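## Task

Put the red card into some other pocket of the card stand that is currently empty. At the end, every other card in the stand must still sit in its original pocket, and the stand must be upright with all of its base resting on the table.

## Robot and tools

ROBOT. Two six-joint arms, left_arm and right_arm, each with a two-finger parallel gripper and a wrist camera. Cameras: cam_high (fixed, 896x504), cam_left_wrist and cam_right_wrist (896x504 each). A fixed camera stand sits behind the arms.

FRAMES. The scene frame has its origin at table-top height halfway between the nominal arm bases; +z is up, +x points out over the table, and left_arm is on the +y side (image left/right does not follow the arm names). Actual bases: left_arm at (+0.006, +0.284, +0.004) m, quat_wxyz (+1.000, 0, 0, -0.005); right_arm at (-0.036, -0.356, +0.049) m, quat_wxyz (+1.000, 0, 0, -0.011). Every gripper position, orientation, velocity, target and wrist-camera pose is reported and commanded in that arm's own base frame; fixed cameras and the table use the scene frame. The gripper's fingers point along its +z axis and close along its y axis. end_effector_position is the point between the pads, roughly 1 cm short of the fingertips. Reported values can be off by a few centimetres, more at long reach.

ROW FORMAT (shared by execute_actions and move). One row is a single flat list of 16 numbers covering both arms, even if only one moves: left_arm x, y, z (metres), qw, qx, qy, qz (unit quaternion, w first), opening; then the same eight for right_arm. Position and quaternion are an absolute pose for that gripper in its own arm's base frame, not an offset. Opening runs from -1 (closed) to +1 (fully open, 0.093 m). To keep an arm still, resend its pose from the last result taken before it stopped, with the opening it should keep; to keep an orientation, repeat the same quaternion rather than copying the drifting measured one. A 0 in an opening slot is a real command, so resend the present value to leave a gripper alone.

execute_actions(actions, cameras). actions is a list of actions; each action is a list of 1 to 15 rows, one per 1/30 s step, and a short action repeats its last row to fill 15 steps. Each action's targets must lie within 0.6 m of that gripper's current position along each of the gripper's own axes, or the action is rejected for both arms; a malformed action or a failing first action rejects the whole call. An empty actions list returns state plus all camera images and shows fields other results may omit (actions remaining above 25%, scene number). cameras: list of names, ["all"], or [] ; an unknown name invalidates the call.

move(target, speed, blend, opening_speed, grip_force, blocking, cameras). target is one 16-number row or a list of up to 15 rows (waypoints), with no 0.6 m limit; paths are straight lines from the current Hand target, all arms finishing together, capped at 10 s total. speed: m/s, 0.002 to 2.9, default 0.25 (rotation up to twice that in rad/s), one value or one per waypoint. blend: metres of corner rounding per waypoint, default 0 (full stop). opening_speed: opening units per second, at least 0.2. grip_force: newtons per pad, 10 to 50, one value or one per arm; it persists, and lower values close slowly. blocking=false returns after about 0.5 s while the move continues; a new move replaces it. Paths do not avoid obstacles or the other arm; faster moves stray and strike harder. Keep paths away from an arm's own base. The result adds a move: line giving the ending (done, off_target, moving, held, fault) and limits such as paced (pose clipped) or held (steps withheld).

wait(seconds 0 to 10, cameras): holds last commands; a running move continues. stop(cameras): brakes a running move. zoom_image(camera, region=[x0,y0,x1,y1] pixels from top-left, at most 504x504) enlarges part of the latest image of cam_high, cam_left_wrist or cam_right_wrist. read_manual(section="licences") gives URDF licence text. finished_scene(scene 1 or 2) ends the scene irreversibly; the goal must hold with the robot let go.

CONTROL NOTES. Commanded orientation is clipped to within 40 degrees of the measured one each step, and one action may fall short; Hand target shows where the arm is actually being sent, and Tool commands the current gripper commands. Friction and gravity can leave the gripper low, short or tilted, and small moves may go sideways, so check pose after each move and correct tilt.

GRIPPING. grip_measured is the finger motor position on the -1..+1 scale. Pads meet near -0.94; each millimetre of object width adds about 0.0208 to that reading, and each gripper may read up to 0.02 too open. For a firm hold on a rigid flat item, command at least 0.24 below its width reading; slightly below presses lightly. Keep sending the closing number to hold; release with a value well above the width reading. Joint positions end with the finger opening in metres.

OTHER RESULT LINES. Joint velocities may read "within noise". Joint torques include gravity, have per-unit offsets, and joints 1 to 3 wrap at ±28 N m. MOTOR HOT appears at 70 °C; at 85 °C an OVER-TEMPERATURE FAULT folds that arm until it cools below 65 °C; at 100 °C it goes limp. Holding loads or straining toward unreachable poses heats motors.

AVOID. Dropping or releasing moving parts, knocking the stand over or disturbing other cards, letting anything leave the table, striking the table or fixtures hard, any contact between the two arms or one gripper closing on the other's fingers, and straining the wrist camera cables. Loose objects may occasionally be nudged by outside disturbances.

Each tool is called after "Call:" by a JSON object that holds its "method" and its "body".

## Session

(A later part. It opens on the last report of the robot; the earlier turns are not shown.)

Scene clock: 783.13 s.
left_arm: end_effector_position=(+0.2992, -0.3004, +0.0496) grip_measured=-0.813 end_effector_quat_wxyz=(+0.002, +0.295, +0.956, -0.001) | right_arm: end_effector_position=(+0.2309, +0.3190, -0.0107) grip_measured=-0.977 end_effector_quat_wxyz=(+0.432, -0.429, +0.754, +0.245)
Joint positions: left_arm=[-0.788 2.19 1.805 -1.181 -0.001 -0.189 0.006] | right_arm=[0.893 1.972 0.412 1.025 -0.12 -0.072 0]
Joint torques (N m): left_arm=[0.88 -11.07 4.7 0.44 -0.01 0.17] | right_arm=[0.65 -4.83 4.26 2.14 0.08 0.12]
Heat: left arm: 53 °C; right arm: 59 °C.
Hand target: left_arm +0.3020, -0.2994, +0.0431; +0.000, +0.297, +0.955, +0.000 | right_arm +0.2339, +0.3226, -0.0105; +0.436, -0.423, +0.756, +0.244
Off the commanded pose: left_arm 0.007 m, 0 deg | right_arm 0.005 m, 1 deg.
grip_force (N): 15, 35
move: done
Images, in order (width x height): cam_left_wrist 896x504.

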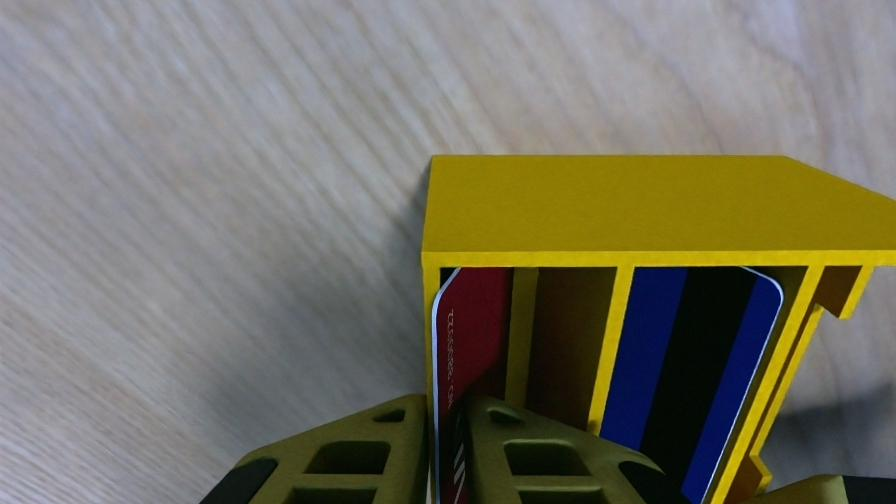

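Call:
{"method": "move", "body": {"target": [[0.3020, -0.2995, 0.062, 0, 0.2974, 0.9548, 0, -1, 0.234, 0.3227, -0.0106, 0.4363, -0.4231, 0.7556, 0.2443, -1]], "speed": 0.03, "cameras": ["cam_left_wrist", "cam_right_wrist"]}}

Scene clock: 789.73 s.
left_arm: end_effector_position=(+0.2982, -0.2994, +0.0558) grip_measured=-0.827 end_effector_quat_wxyz=(-0.003, +0.294, +0.956, +0.000) | right_arm: end_effector_position=(+0.2329, +0.3215, -0.0064) grip_measured=-0.977 end_effector_quat_wxyz=(+0.440, -0.427, +0.750, +0.248)
Joint positions: left_arm=[-0.787 2.19 1.83 -1.216 0.002 -0.189 0.006] | right_arm=[0.893 1.972 0.416 1.04 -0.12 -0.072 0]
Joint torques (N m): left_arm=[0.79 -12.29 7.28 0.08 0.03 0.16] | right_arm=[0.66 -4.82 4.01 2 0.08 0.13]
Heat: left arm: 54 °C; right arm: 59 °C.
Hand target: left_arm +0.3019, -0.2994, +0.0620; +0.000, +0.297, +0.955, +0.000 | right_arm +0.2340, +0.3226, -0.0105; +0.436, -0.423, +0.756, +0.244
Off the commanded pose: left_arm 0.007 m, 0 deg | right_arm 0.005 m, 1 deg.
grip_force (N): 15, 35
move: done
Images, in order (width x height): cam_left_wrist 896x504, cam_right_wrist 896x504.

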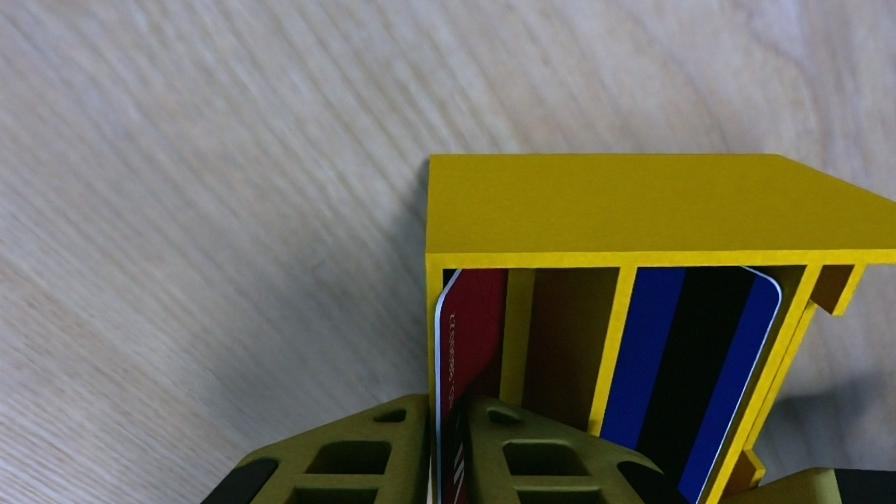

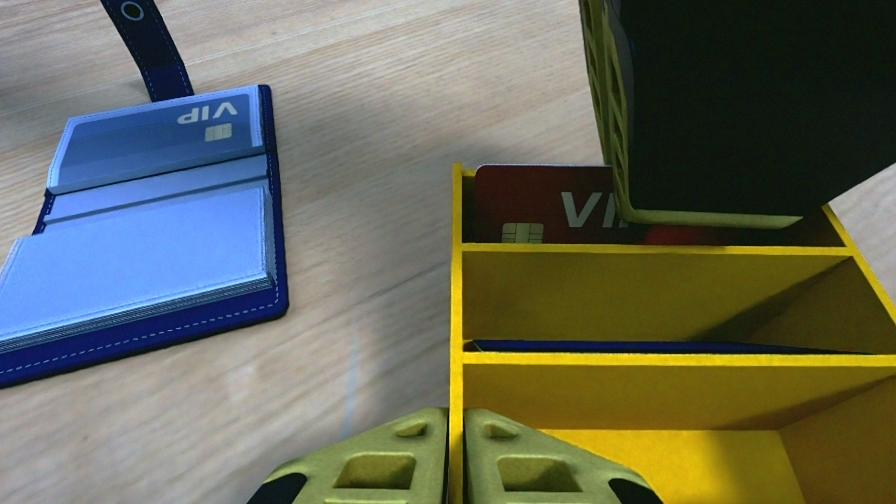

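Call:
{"method": "move", "body": {"target": [[0.3020, -0.2995, 0.055, 0, 0.2974, 0.9548, 0, -1, 0.234, 0.3227, -0.035, 0.4363, -0.4231, 0.7556, 0.2443, -1]], "speed": 0.04, "grip_force": [10, 50], "cameras": ["cam_left_wrist"]}}

Scene clock: 800.67 s.
left_arm: end_effector_position=(+0.3029, -0.2946, +0.0559) grip_measured=-0.828 end_effector_quat_wxyz=(+0.002, +0.291, +0.957, +0.009) | right_arm: end_effector_position=(+0.2379, +0.3277, -0.0110) grip_measured=-0.983 end_effector_quat_wxyz=(+0.468, -0.419, +0.733, +0.260)
Joint positions: left_arm=[-0.779 2.19 1.83 -1.216 -0.018 -0.188 0.005] | right_arm=[0.893 2.093 0.421 1.228 -0.12 -0.068 0]
Joint torques (N m): left_arm=[-0.13 -11.96 5.64 0.32 0.24 0.13] | right_arm=[0.65 -3.77 3.11 1.54 0.11 0.08]
Heat: left arm: 55 °C; right arm: 58 °C.
Hand target: left_arm +0.3020, -0.2995, +0.0550; +0.000, +0.297, +0.955, +0.000 | right_arm +0.2331, +0.3215, -0.0338; +0.437, -0.423, +0.755, +0.244
Off the commanded pose: left_arm 0.005 m, 1 deg | right_arm 0.025 m, 5 deg.
grip_force (N): 10, 50
move: off_target (right_arm)
Images, in order (width x height): cam_left_wrist 896x504.

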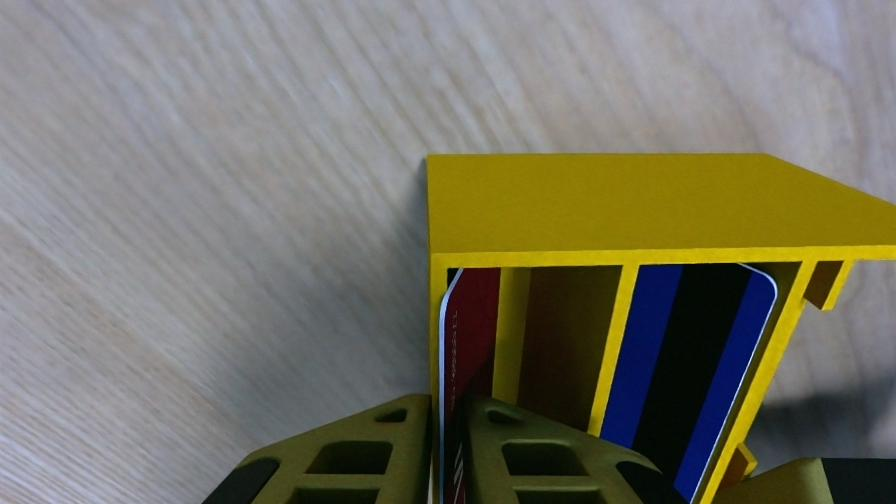

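Call:
{"method": "move", "body": {"target": [[0.3020, -0.2995, 0.045, 0, 0.2974, 0.9548, 0, -1, 0.234, 0.3227, -0.0106, 0.4363, -0.4231, 0.7556, 0.2443, -1],[0.3020, -0.2995, 0.043, 0, 0.2974, 0.9548, 0, -0.7, 0.234, 0.3227, -0.0106, 0.4363, -0.4231, 0.7556, 0.2443, -1]], "speed": 0.04, "cameras": ["all"]}}

Scene clock: 821.67 s.
left_arm: end_effector_position=(+0.3016, -0.2974, +0.0496) grip_measured=-0.702 end_effector_quat_wxyz=(+0.002, +0.291, +0.957, +0.000) | right_arm: end_effector_position=(+0.2340, +0.3229, -0.0110) grip_measured=-0.983 end_effector_quat_wxyz=(+0.442, -0.426, +0.749, +0.249)
Joint positions: left_arm=[-0.779 2.19 1.805 -1.182 -0.001 -0.188 0.011] | right_arm=[0.893 2.007 0.421 1.075 -0.12 -0.07 0]
Joint torques (N m): left_arm=[-0.03 -11.26 4.71 0.44 0.04 0.14] | right_arm=[0.66 -7.6 3.38 1.67 0.09 0.09]
Heat: left arm: 56 °C; right arm: 56 °C.
Hand target: left_arm +0.3019, -0.2994, +0.0431; +0.000, +0.297, +0.955, +0.000 | right_arm +0.2340, +0.3227, -0.0105; +0.437, -0.423, +0.755, +0.245
Off the commanded pose: left_arm 0.007 m, 1 deg | right_arm 0.000 m, 1 deg.
grip_force (N): 10, 50
move: done

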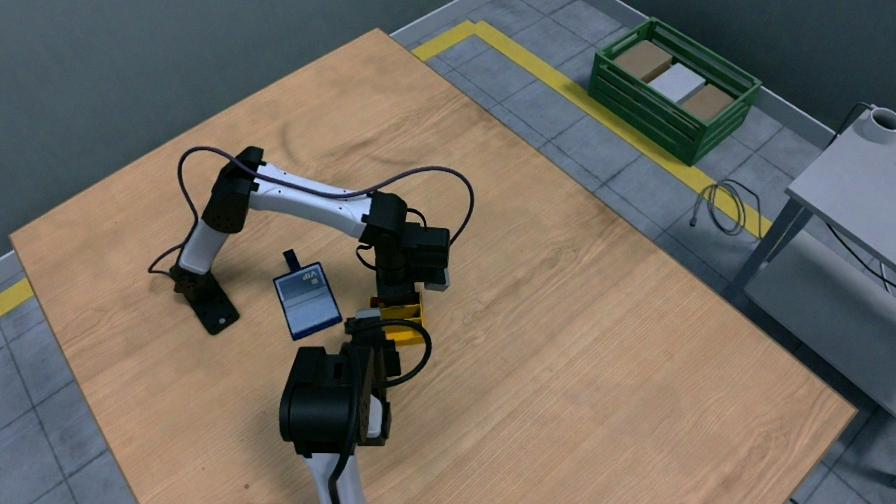

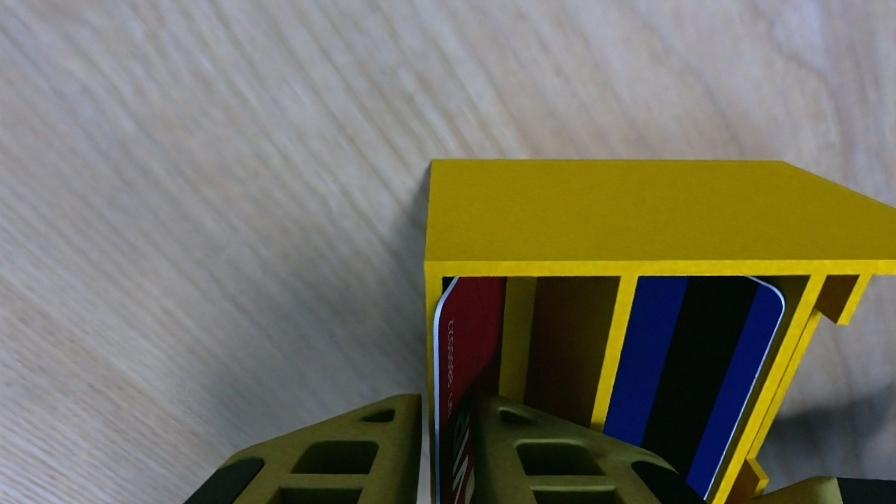

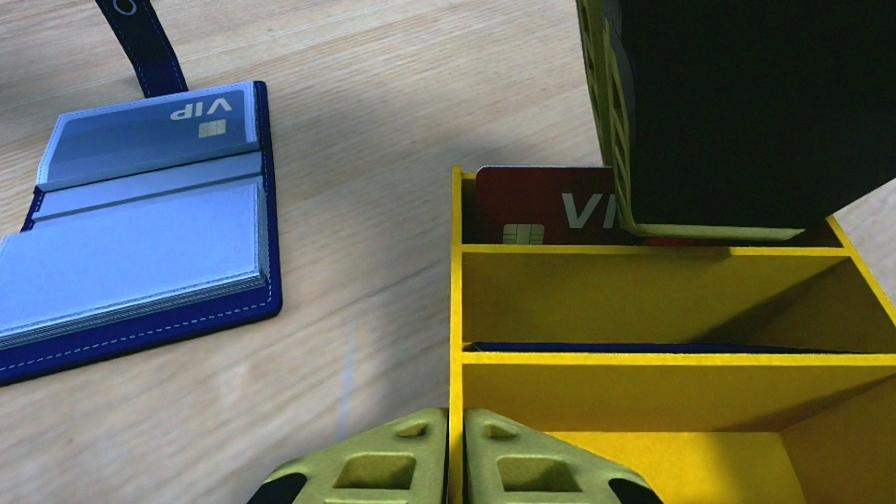

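Call:
{"method": "move", "body": {"target": [[0.3015, -0.3015, 0.043, 0, 0.2974, 0.9548, 0, -0.87, 0.234, 0.3227, -0.0106, 0.4363, -0.4231, 0.7556, 0.2443, -1],[0.3015, -0.3015, 0.066, 0, 0.2974, 0.9548, 0, -0.87, 0.234, 0.3227, -0.0106, 0.4363, -0.4231, 0.7556, 0.2443, -1]], "speed": 0.03, "cameras": ["cam_left_wrist", "cam_right_wrist"]}}

Scene clock: 833.43 s.
left_arm: end_effector_position=(+0.3002, -0.2961, +0.0626) grip_measured=-0.868 end_effector_quat_wxyz=(-0.005, +0.291, +0.957, +0.003) | right_arm: end_effector_position=(+0.2333, +0.3226, -0.0109) grip_measured=-0.983 end_effector_quat_wxyz=(+0.439, -0.427, +0.750, +0.248)
Joint positions: left_arm=[-0.779 2.19 1.857 -1.249 -0.001 -0.188 0.004] | right_arm=[0.894 1.999 0.421 1.061 -0.12 -0.071 0]
Joint torques (N m): left_arm=[-0.36 -11.96 6.89 0.23 0.03 0.08] | right_arm=[0.55 -6.98 3.4 1.8 0.07 0.11]
Heat: left arm: 56 °C; right arm: 57 °C.
Hand target: left_arm +0.3014, -0.3014, +0.0660; +0.000, +0.297, +0.955, +0.000 | right_arm +0.2340, +0.3227, -0.0105; +0.437, -0.423, +0.755, +0.245
Off the commanded pose: left_arm 0.007 m, 1 deg | right_arm 0.001 m, 1 deg.
grip_force (N): 10, 50
move: done
Images, in order (width x height): cam_left_wrist 896x504, cam_right_wrist 896x504.

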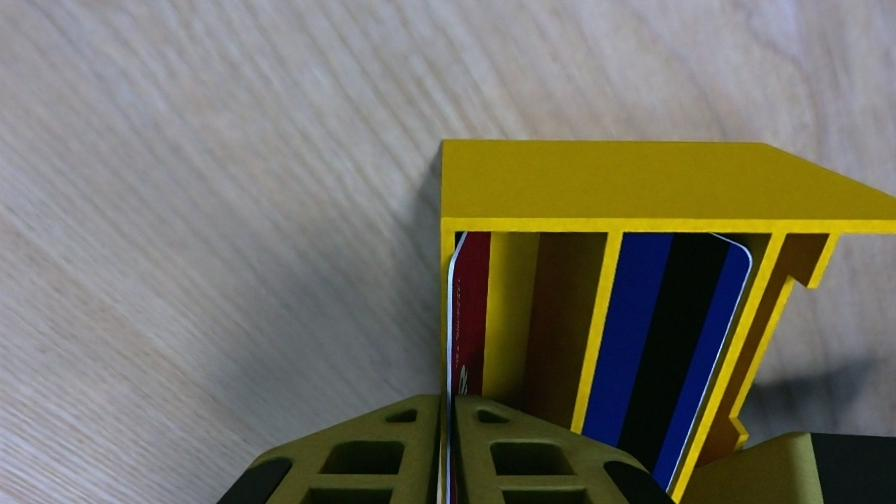

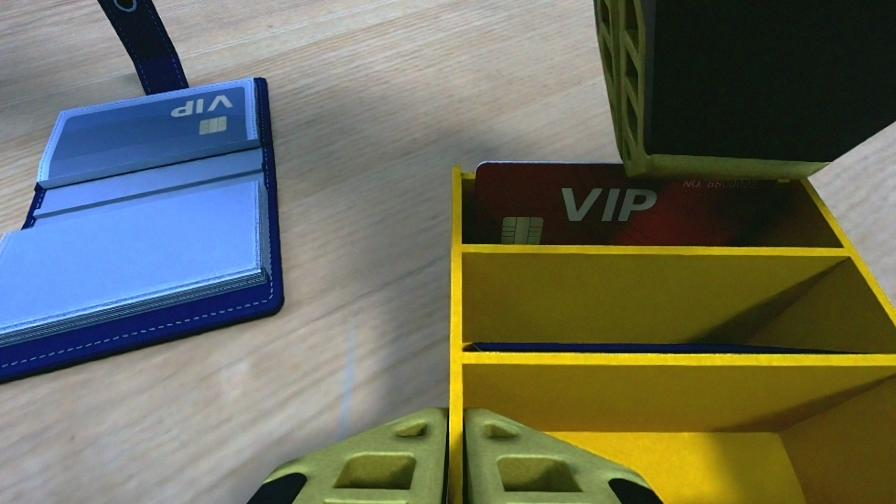

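Call:
{"method": "zoom_image", "body": {"camera": "cam_right_wrist", "region": [440, 120, 860, 380]}}

Call:
{"method": "zoom_image", "body": {"camera": "cam_left_wrist", "region": [380, 180, 580, 504]}}

Scaled by 1.200 from the camera's 896x504 image, which has a finer 1280x720 frame.

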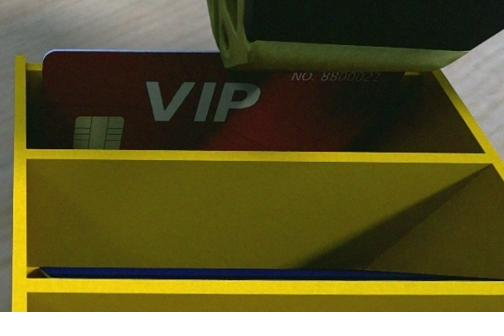

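Scaled by 1.556 from the camera's 896x504 image, which has a finer 1280x720 frame.

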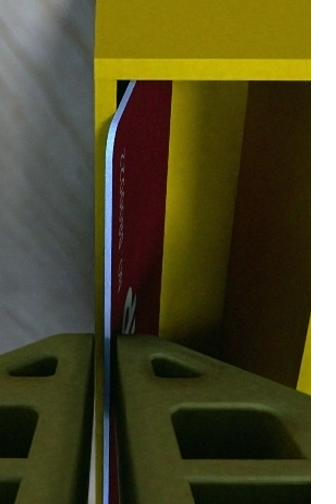

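Call:
{"method": "move", "body": {"target": [[0.3015, -0.3015, 0.062, 0, 0.2974, 0.9548, 0, -0.78, 0.234, 0.3227, -0.0106, 0.4363, -0.4231, 0.7556, 0.2443, -1],[0.3015, -0.3015, 0.047, 0, 0.2974, 0.9548, 0, -0.78, 0.234, 0.3227, -0.0106, 0.4363, -0.4231, 0.7556, 0.2443, -1],[0.3015, -0.3015, 0.047, 0, 0.2974, 0.9548, 0, -1, 0.234, 0.3227, -0.0106, 0.4363, -0.4231, 0.7556, 0.2443, -1]], "speed": 0.03, "grip_force": [10, 50], "cameras": ["cam_left_wrist", "cam_right_wrist"]}}

Scene clock: 873.37 s.
left_arm: end_effector_position=(+0.3024, -0.2983, +0.0542) grip_measured=-0.851 end_effector_quat_wxyz=(+0.002, +0.291, +0.957, -0.001) | right_arm: end_effector_position=(+0.2333, +0.3226, -0.0109) grip_measured=-0.983 end_effector_quat_wxyz=(+0.439, -0.427, +0.750, +0.248)
Joint positions: left_arm=[-0.779 2.19 1.824 -1.199 -0.001 -0.188 0.004] | right_arm=[0.894 1.999 0.421 1.061 -0.12 -0.071 0]
Joint torques (N m): left_arm=[-0.49 -10.97 4.74 0.45 0.04 0.11] | right_arm=[0.55 -6.98 3.45 1.8 0.08 0.11]
Heat: left arm: 58 °C; right arm: 56 °C.
Hand target: left_arm +0.3014, -0.3014, +0.0471; +0.000, +0.297, +0.955, +0.000 | right_arm +0.2340, +0.3227, -0.0105; +0.437, -0.423, +0.755, +0.245
Off the commanded pose: left_arm 0.008 m, 1 deg | right_arm 0.001 m, 1 deg.
grip_force (N): 10, 50
move: done
Images, in order (width x height): cam_left_wrist 896x504, cam_right_wrist 896x504.

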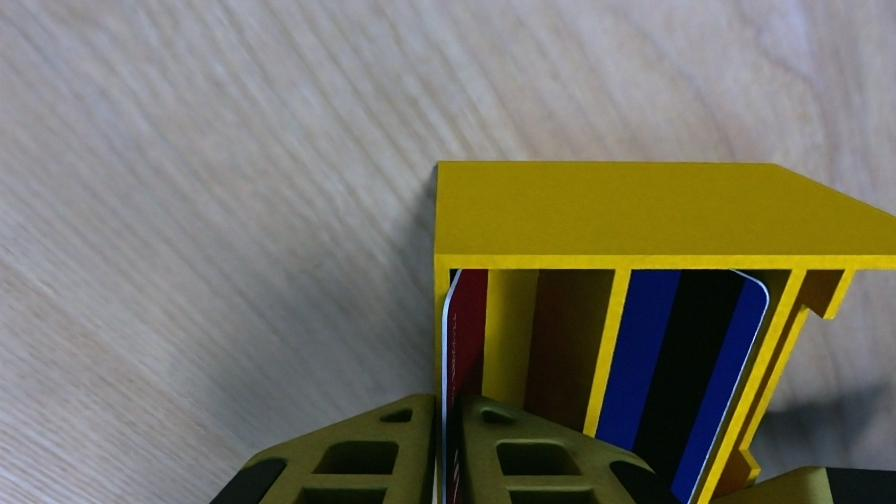

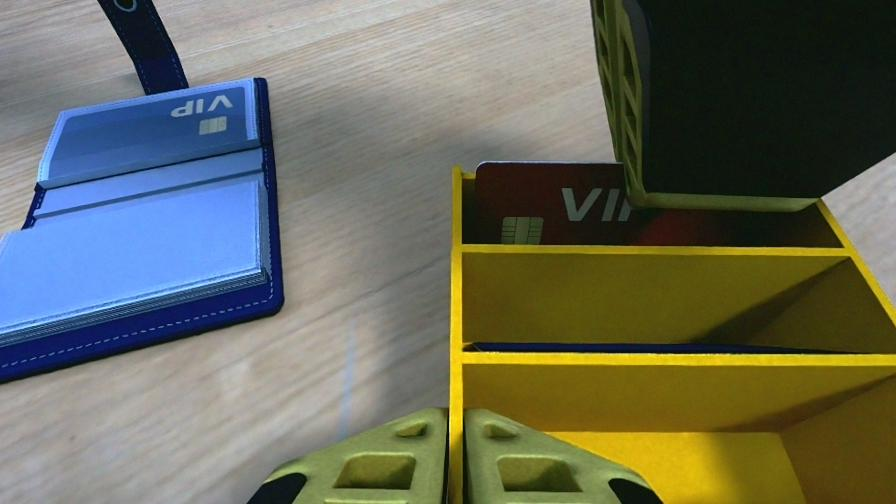

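Call:
{"method": "move", "body": {"target": [[0.3015, -0.3015, 0.060, 0, 0.2974, 0.9548, 0, -1, 0.234, 0.3227, -0.0106, 0.4363, -0.4231, 0.7556, 0.2443, -1]], "speed": 0.02, "cameras": ["cam_left_wrist", "cam_right_wrist"]}}

Call:
{"method": "zoom_image", "body": {"camera": "cam_right_wrist", "region": [440, 120, 860, 380]}}

Scene clock: 882.00 s.
left_arm: end_effector_position=(+0.3018, -0.2977, +0.0555) grip_measured=-0.860 end_effector_quat_wxyz=(+0.001, +0.291, +0.957, +0.000) | right_arm: end_effector_position=(+0.2333, +0.3229, -0.0105) grip_measured=-0.983 end_effector_quat_wxyz=(+0.440, -0.427, +0.750, +0.249)
Joint positions: left_arm=[-0.779 2.19 1.829 -1.208 -0.001 -0.188 0.004] | right_arm=[0.895 1.999 0.421 1.063 -0.12 -0.071 0]
Joint torques (N m): left_arm=[-0.29 -11.85 7.49 0.07 0.02 0.1] | right_arm=[0.54 -6.94 3.43 1.79 0.1 0.1]
Heat: left arm: 58 °C; right arm: 56 °C.
Hand target: left_arm +0.3015, -0.3014, +0.0600; +0.000, +0.297, +0.955, +0.000 | right_arm +0.2340, +0.3227, -0.0105; +0.437, -0.423, +0.755, +0.245
Off the commanded pose: left_arm 0.006 m, 1 deg | right_arm 0.001 m, 1 deg.
grip_force (N): 10, 50
move: done
Images, in order (width x height): cam_left_wrist 896x504, cam_right_wrist 896x504.

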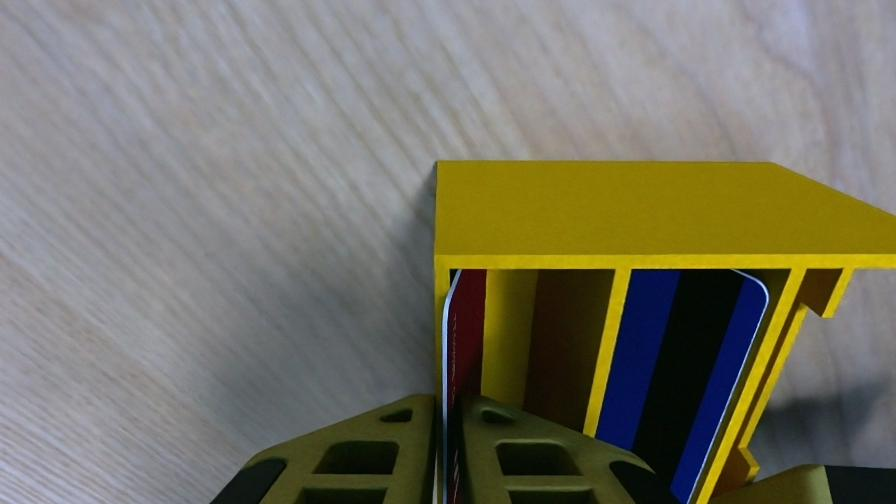

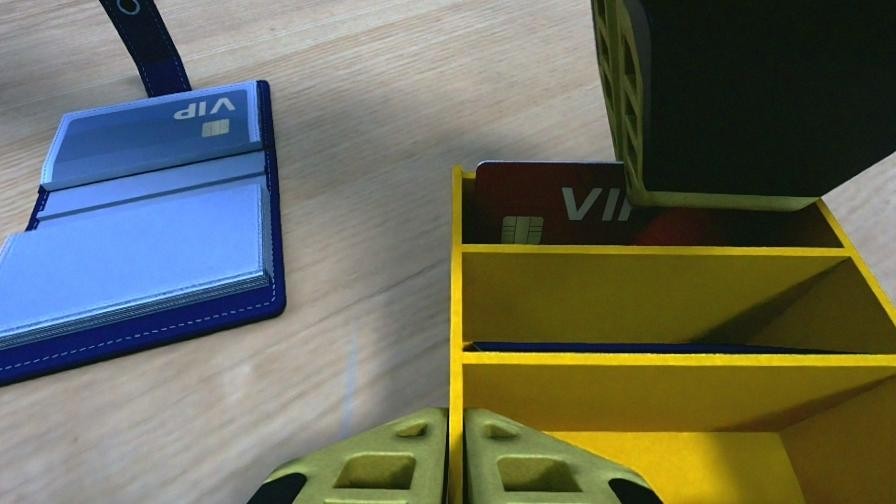

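Scaled by 1.200 from the camera's 896x504 image, which has a finer 1280x720 frame.

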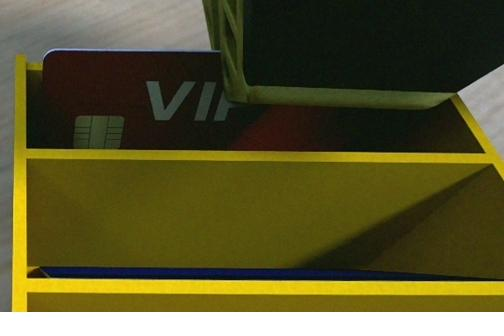

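Call:
{"method": "move", "body": {"target": [[0.3015, -0.3015, 0.070, 0, 0.2974, 0.9548, 0, -1, 0.234, 0.3227, -0.0126, 0.4363, -0.4231, 0.7556, 0.2443, -1]], "speed": 0.02, "cameras": ["cam_left_wrist", "cam_right_wrist"]}}

Call:
{"method": "zoom_image", "body": {"camera": "cam_right_wrist", "region": [440, 120, 860, 380]}}

Scene clock: 890.20 s.
left_arm: end_effector_position=(+0.3024, -0.2967, +0.0631) grip_measured=-0.862 end_effector_quat_wxyz=(+0.000, +0.291, +0.957, +0.004) | right_arm: end_effector_position=(+0.2351, +0.3251, -0.0052) grip_measured=-0.983 end_effector_quat_wxyz=(+0.450, -0.425, +0.744, +0.253)
Joint positions: left_arm=[-0.779 2.19 1.859 -1.243 -0.007 -0.188 0.004] | right_arm=[0.895 1.999 0.421 1.088 -0.12 -0.071 0]
Joint torques (N m): left_arm=[-0.38 -12.23 7.71 0.02 0.11 0.09] | right_arm=[0.58 -6.19 3.43 1.65 0.09 0.12]
Heat: left arm: 58 °C; right arm: 56 °C.
Hand target: left_arm +0.3014, -0.3014, +0.0700; +0.001, +0.297, +0.955, +0.000 | right_arm +0.2339, +0.3226, -0.0124; +0.437, -0.423, +0.755, +0.245
Off the commanded pose: left_arm 0.008 m, 1 deg | right_arm 0.008 m, 2 deg.
grip_force (N): 10, 50
move: done
Images, in order (width x height): cam_left_wrist 896x504, cam_right_wrist 896x504.

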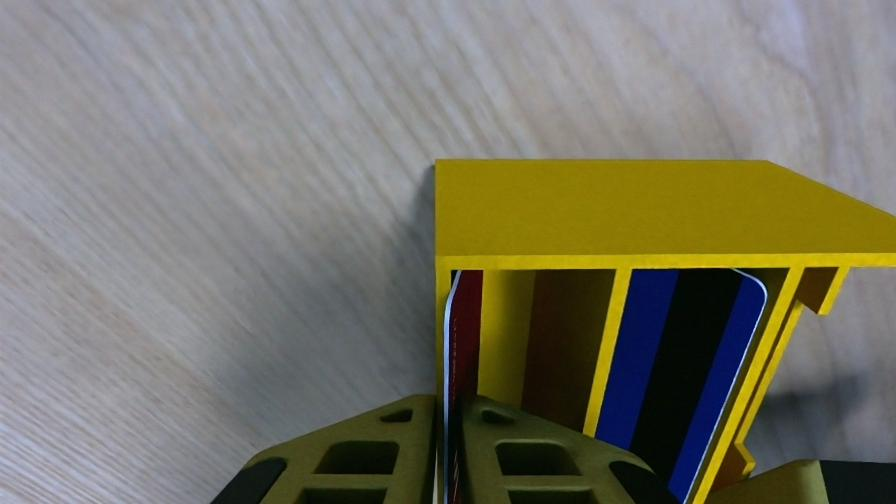

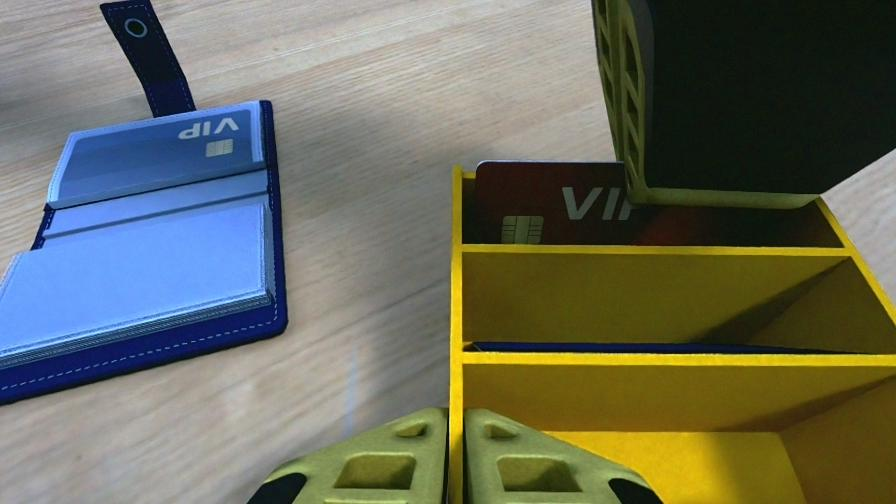

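Scaled by 1.200 from the camera's 896x504 image, which has a finer 1280x720 frame.

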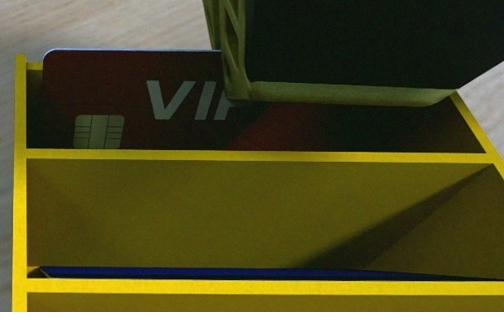

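Call:
{"method": "move", "body": {"target": [[0.3015, -0.3015, 0.050, 0, 0.2974, 0.9548, 0, -1, 0.234, 0.3227, -0.0106, 0.4363, -0.4231, 0.7556, 0.2443, -1],[0.3015, -0.3015, 0.045, 0, 0.2974, 0.9548, 0, -0.78, 0.234, 0.3227, -0.0106, 0.4363, -0.4231, 0.7556, 0.2443, -1],[0.3015, -0.3015, 0.045, 0, 0.2974, 0.9548, 0, -0.835, 0.234, 0.3227, -0.0106, 0.4363, -0.4231, 0.7556, 0.2443, -1],[0.3015, -0.3015, 0.062, 0, 0.2974, 0.9548, 0, -0.835, 0.234, 0.3227, -0.0106, 0.4363, -0.4231, 0.7556, 0.2443, -1]], "speed": 0.03, "cameras": ["cam_left_wrist", "cam_right_wrist"]}}

Call:
{"method": "zoom_image", "body": {"camera": "cam_right_wrist", "region": [440, 120, 860, 380]}}

Scene clock: 913.67 s.
left_arm: end_effector_position=(+0.3002, -0.2957, +0.0590) grip_measured=-0.833 end_effector_quat_wxyz=(-0.004, +0.291, +0.957, +0.003) | right_arm: end_effector_position=(+0.2331, +0.3227, -0.0110) grip_measured=-0.983 end_effector_quat_wxyz=(+0.439, -0.427, +0.750, +0.248)
Joint positions: left_arm=[-0.779 2.19 1.843 -1.234 -0.002 -0.188 0.005] | right_arm=[0.895 1.999 0.421 1.061 -0.12 -0.071 0]
Joint torques (N m): left_arm=[-0.49 -11.74 6.93 0.21 0.06 0.11] | right_arm=[0.58 -7.01 3.48 1.81 0.09 0.13]
Heat: left arm: 59 °C; right arm: 54 °C.
Hand target: left_arm +0.3014, -0.3014, +0.0620; +0.000, +0.297, +0.955, +0.000 | right_arm +0.2340, +0.3227, -0.0105; +0.437, -0.423, +0.755, +0.245
Off the commanded pose: left_arm 0.007 m, 1 deg | right_arm 0.001 m, 1 deg.
grip_force (N): 10, 50
move: done
Images, in order (width x height): cam_left_wrist 896x504, cam_right_wrist 896x504.

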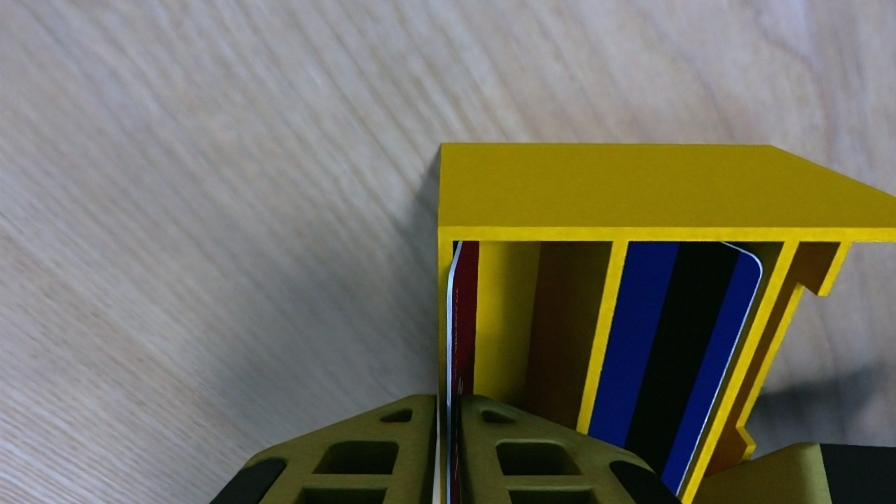

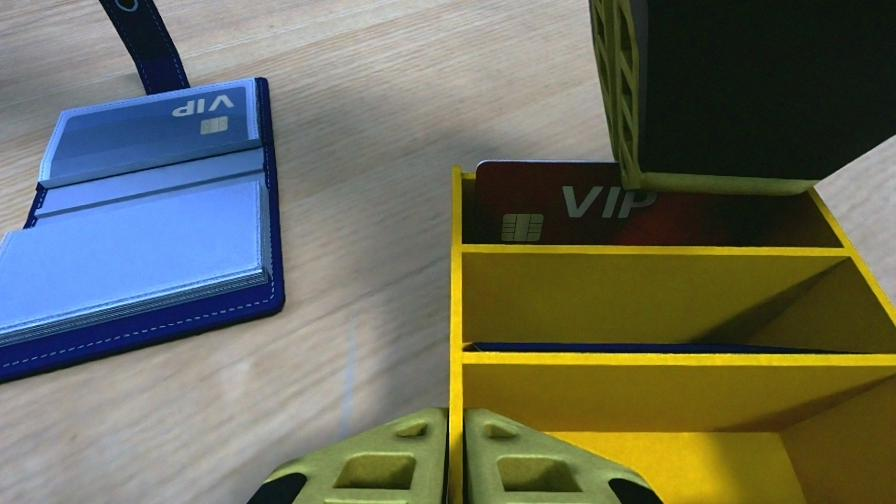

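Scaled by 1.200 from the camera's 896x504 image, which has a finer 1280x720 frame.

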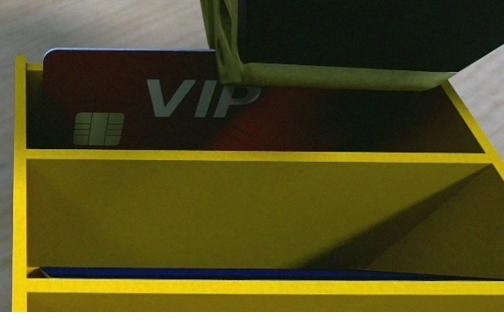

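Call:
{"method": "move", "body": {"target": [[0.3015, -0.3015, 0.056, 0, 0.2974, 0.9548, 0, -0.78, 0.234, 0.3227, -0.0106, 0.4363, -0.4231, 0.7556, 0.2443, -1],[0.3015, -0.3015, 0.043, 0, 0.2974, 0.9548, 0, -0.78, 0.234, 0.3227, -0.0106, 0.4363, -0.4231, 0.7556, 0.2443, -1],[0.3015, -0.3015, 0.043, 0, 0.2974, 0.9548, 0, -0.85, 0.234, 0.3227, -0.0106, 0.4363, -0.4231, 0.7556, 0.2443, -1],[0.3015, -0.3015, 0.063, 0, 0.2974, 0.9548, 0, -0.85, 0.234, 0.3227, -0.0106, 0.4363, -0.4231, 0.7556, 0.2443, -1]], "speed": 0.03, "cameras": ["cam_left_wrist", "cam_right_wrist"]}}

Call:
{"method": "zoom_image", "body": {"camera": "cam_right_wrist", "region": [440, 120, 860, 380]}}

Scene clock: 928.33 s.
left_arm: end_effector_position=(+0.3005, -0.2960, +0.0599) grip_measured=-0.848 end_effector_quat_wxyz=(-0.004, +0.291, +0.957, +0.003) | right_arm: end_effector_position=(+0.2330, +0.3228, -0.0109) grip_measured=-0.983 end_effector_quat_wxyz=(+0.439, -0.428, +0.750, +0.248)
Joint positions: left_arm=[-0.779 2.19 1.846 -1.237 -0.002 -0.188 0.005] | right_arm=[0.895 1.999 0.421 1.061 -0.12 -0.072 0]
Joint torques (N m): left_arm=[-0.34 -11.97 6.87 0.22 0.06 0.1] | right_arm=[0.43 -6.98 3.41 1.8 0.1 0.12]
Heat: left arm: 59 °C; right arm: 55 °C.
Hand target: left_arm +0.3014, -0.3014, +0.0630; +0.000, +0.297, +0.955, +0.000 | right_arm +0.2340, +0.3227, -0.0105; +0.437, -0.423, +0.755, +0.245
Off the commanded pose: left_arm 0.006 m, 1 deg | right_arm 0.001 m, 1 deg.
grip_force (N): 10, 50
move: done
Images, in order (width x height): cam_left_wrist 896x504, cam_right_wrist 896x504.

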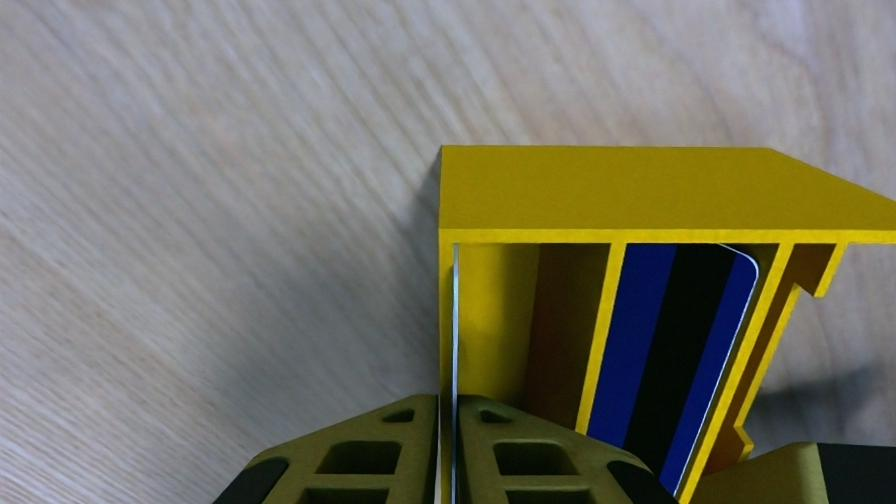

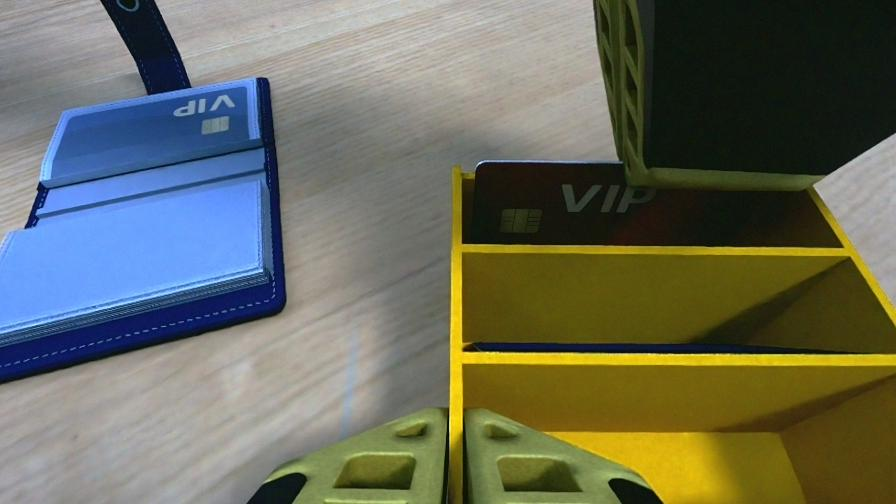

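Scaled by 1.200 from the camera's 896x504 image, which has a finer 1280x720 frame.

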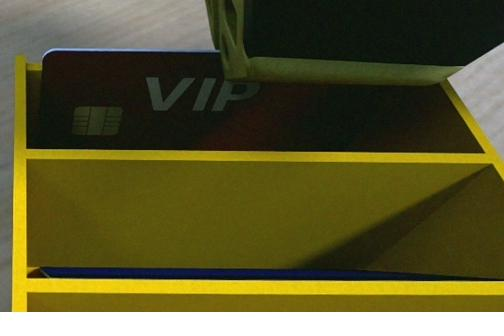

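Call:
{"method": "move", "body": {"target": [[0.3015, -0.3015, 0.0665, 0, 0.2974, 0.9548, 0, -0.85, 0.234, 0.3227, -0.0106, 0.4363, -0.4231, 0.7556, 0.2443, -1]], "speed": 0.02, "cameras": ["cam_left_wrist", "cam_right_wrist"]}}

Call:
{"method": "zoom_image", "body": {"camera": "cam_right_wrist", "region": [440, 120, 860, 380]}}

Scene clock: 937.63 s.
left_arm: end_effector_position=(+0.3001, -0.2957, +0.0628) grip_measured=-0.848 end_effector_quat_wxyz=(-0.005, +0.291, +0.957, +0.004) | right_arm: end_effector_position=(+0.2330, +0.3228, -0.0109) grip_measured=-0.983 end_effector_quat_wxyz=(+0.439, -0.428, +0.750, +0.248)
Joint positions: left_arm=[-0.779 2.19 1.858 -1.251 -0.002 -0.188 0.005] | right_arm=[0.895 1.999 0.421 1.061 -0.12 -0.072 0]
Joint torques (N m): left_arm=[-0.32 -12.07 6.87 0.23 0.07 0.11] | right_arm=[0.53 -6.99 3.41 1.79 0.09 0.11]
Heat: left arm: 59 °C; right arm: 55 °C.
Hand target: left_arm +0.3014, -0.3014, +0.0666; +0.000, +0.297, +0.955, +0.000 | right_arm +0.2340, +0.3227, -0.0105; +0.437, -0.423, +0.755, +0.245
Off the commanded pose: left_arm 0.007 m, 1 deg | right_arm 0.001 m, 1 deg.
grip_force (N): 10, 50
move: done
Images, in order (width x height): cam_left_wrist 896x504, cam_right_wrist 896x504.

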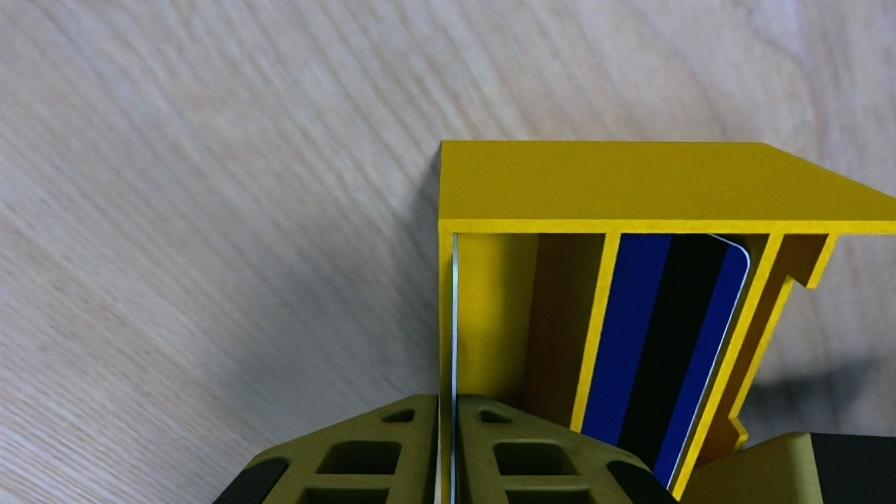

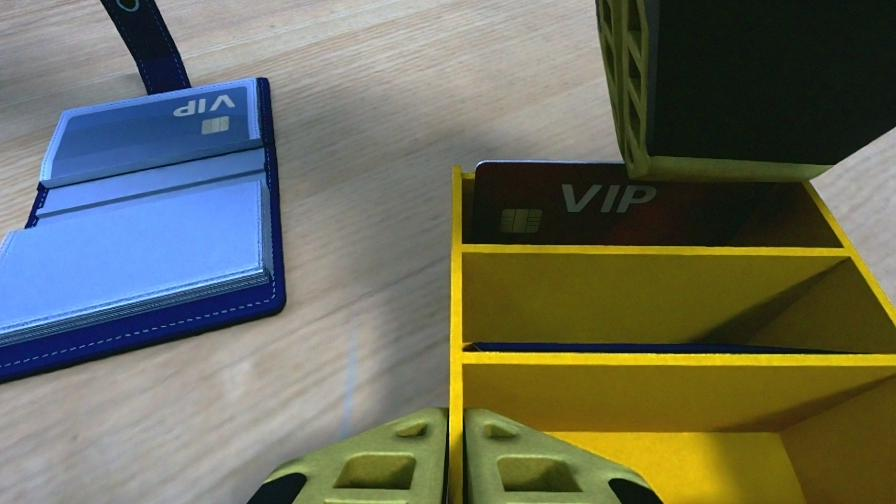

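Scaled by 1.200 from the camera's 896x504 image, which has a finer 1280x720 frame.

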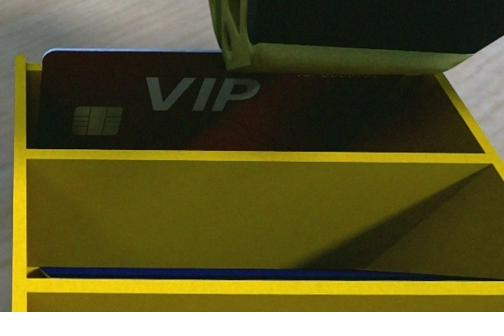

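Call:
{"method": "move", "body": {"target": [[0.3015, -0.3015, 0.0665, 0, 0.2974, 0.9548, 0, -1, 0.234, 0.3227, -0.0106, 0.4363, -0.4231, 0.7556, 0.2443, -1]], "speed": 0.02, "cameras": ["cam_left_wrist"]}}

Call:
{"method": "zoom_image", "body": {"camera": "cam_left_wrist", "region": [380, 200, 540, 504]}}

Scene clock: 955.30 s.
left_arm: end_effector_position=(+0.3001, -0.2956, +0.0628) grip_measured=-0.920 end_effector_quat_wxyz=(-0.005, +0.291, +0.957, +0.004) | right_arm: end_effector_position=(+0.2330, +0.3228, -0.0110) grip_measured=-0.983 end_effector_quat_wxyz=(+0.439, -0.428, +0.750, +0.248)
Joint positions: left_arm=[-0.779 2.19 1.858 -1.251 -0.002 -0.188 0.001] | right_arm=[0.895 1.999 0.421 1.061 -0.12 -0.072 0]
Joint torques (N m): left_arm=[-0.39 -11.95 6.9 0.22 0.09 0.08] | right_arm=[0.5 -7.01 3.45 1.81 0.1 0.11]
Heat: left arm: 59 °C; right arm: 55 °C.
Hand target: left_arm +0.3014, -0.3014, +0.0666; +0.000, +0.297, +0.955, +0.000 | right_arm +0.2340, +0.3227, -0.0106; +0.437, -0.423, +0.755, +0.245
Off the commanded pose: left_arm 0.007 m, 1 deg | right_arm 0.001 m, 1 deg.
grip_force (N): 10, 50
move: done
Images, in order (width x height): cam_left_wrist 896x504.

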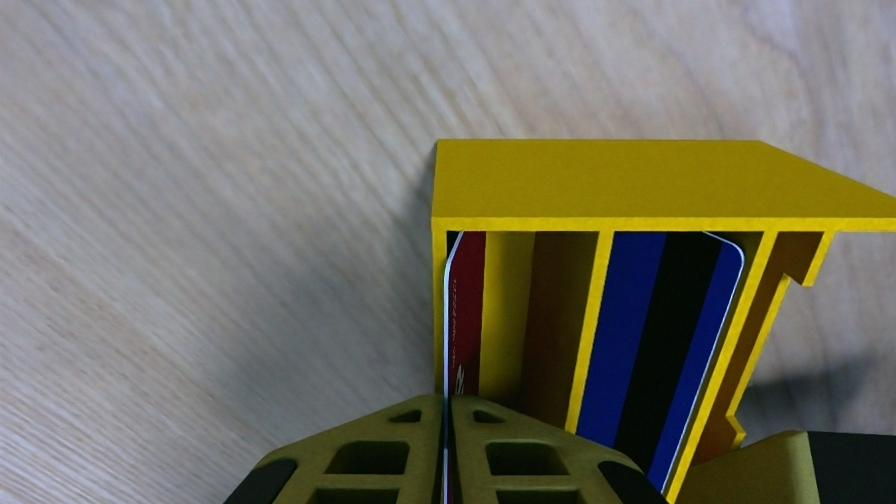

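Scaled by 1.658 from the camera's 896x504 image, which has a finer 1280x720 frame.

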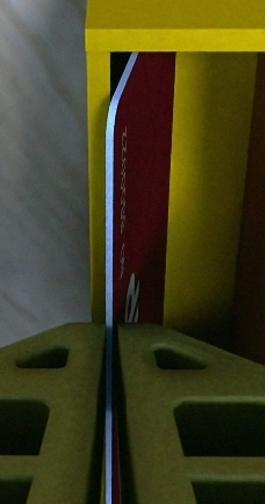

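Call:
{"method": "move", "body": {"target": [[0.3015, -0.3015, 0.0665, 0, 0.2974, 0.9548, 0, -1, 0.234, 0.3227, -0.0106, 0.4363, -0.4231, 0.7556, 0.2443, -1],[0.3015, -0.3015, 0.074, 0, 0.2974, 0.9548, 0, -1, 0.234, 0.3227, -0.0106, 0.4363, -0.4231, 0.7556, 0.2443, -1]], "speed": 0.02, "grip_force": [25, 50], "cameras": ["cam_left_wrist", "cam_right_wrist"]}}

Call:
{"method": "zoom_image", "body": {"camera": "cam_right_wrist", "region": [440, 120, 860, 380]}}

Scene clock: 968.53 s.
left_arm: end_effector_position=(+0.2992, -0.2969, +0.0695) grip_measured=-0.972 end_effector_quat_wxyz=(-0.007, +0.292, +0.956, +0.003) | right_arm: end_effector_position=(+0.2330, +0.3228, -0.0110) grip_measured=-0.983 end_effector_quat_wxyz=(+0.439, -0.428, +0.750, +0.248)
Joint positions: left_arm=[-0.781 2.19 1.884 -1.279 0.001 -0.188 0] | right_arm=[0.895 1.999 0.421 1.061 -0.12 -0.072 0]
Joint torques (N m): left_arm=[-0.09 -12.19 6.98 0.19 0.01 0.11] | right_arm=[0.5 -6.98 3.45 1.81 0.08 0.13]
Heat: left arm: 60 °C; right arm: 55 °C.
Hand target: left_arm +0.3014, -0.3014, +0.0741; +0.000, +0.297, +0.955, +0.000 | right_arm +0.2340, +0.3227, -0.0105; +0.437, -0.423, +0.755, +0.245
Off the commanded pose: left_arm 0.007 m, 1 deg | right_arm 0.001 m, 1 deg.
grip_force (N): 25, 50
move: done
Images, in order (width x height): cam_left_wrist 896x504, cam_right_wrist 896x504.

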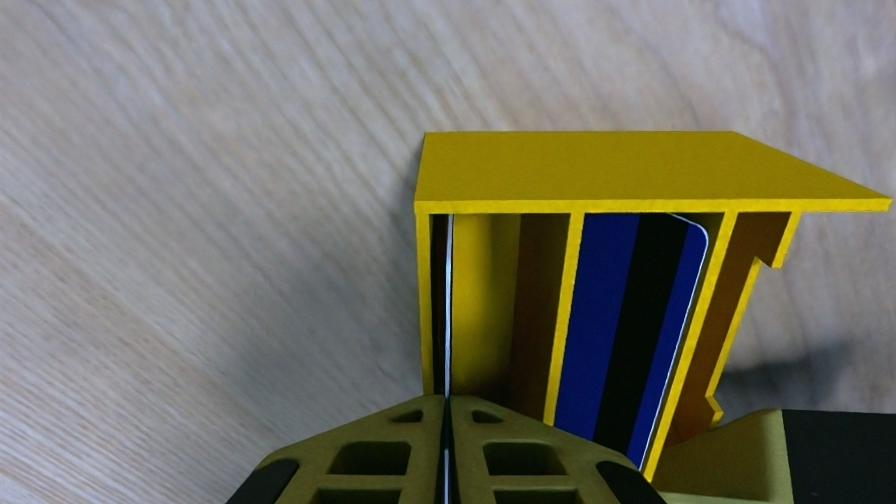

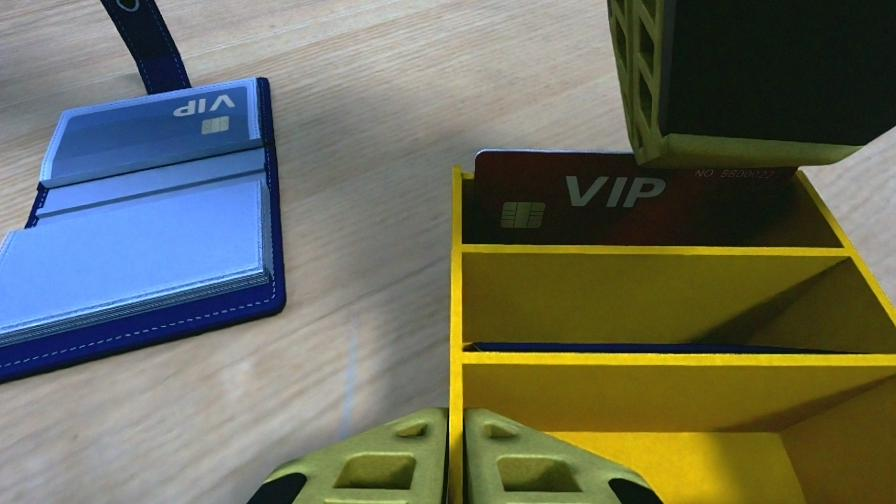

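Scaled by 1.200 from the camera's 896x504 image, which has a finer 1280x720 frame.

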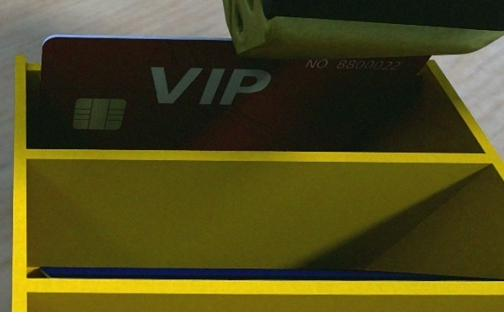

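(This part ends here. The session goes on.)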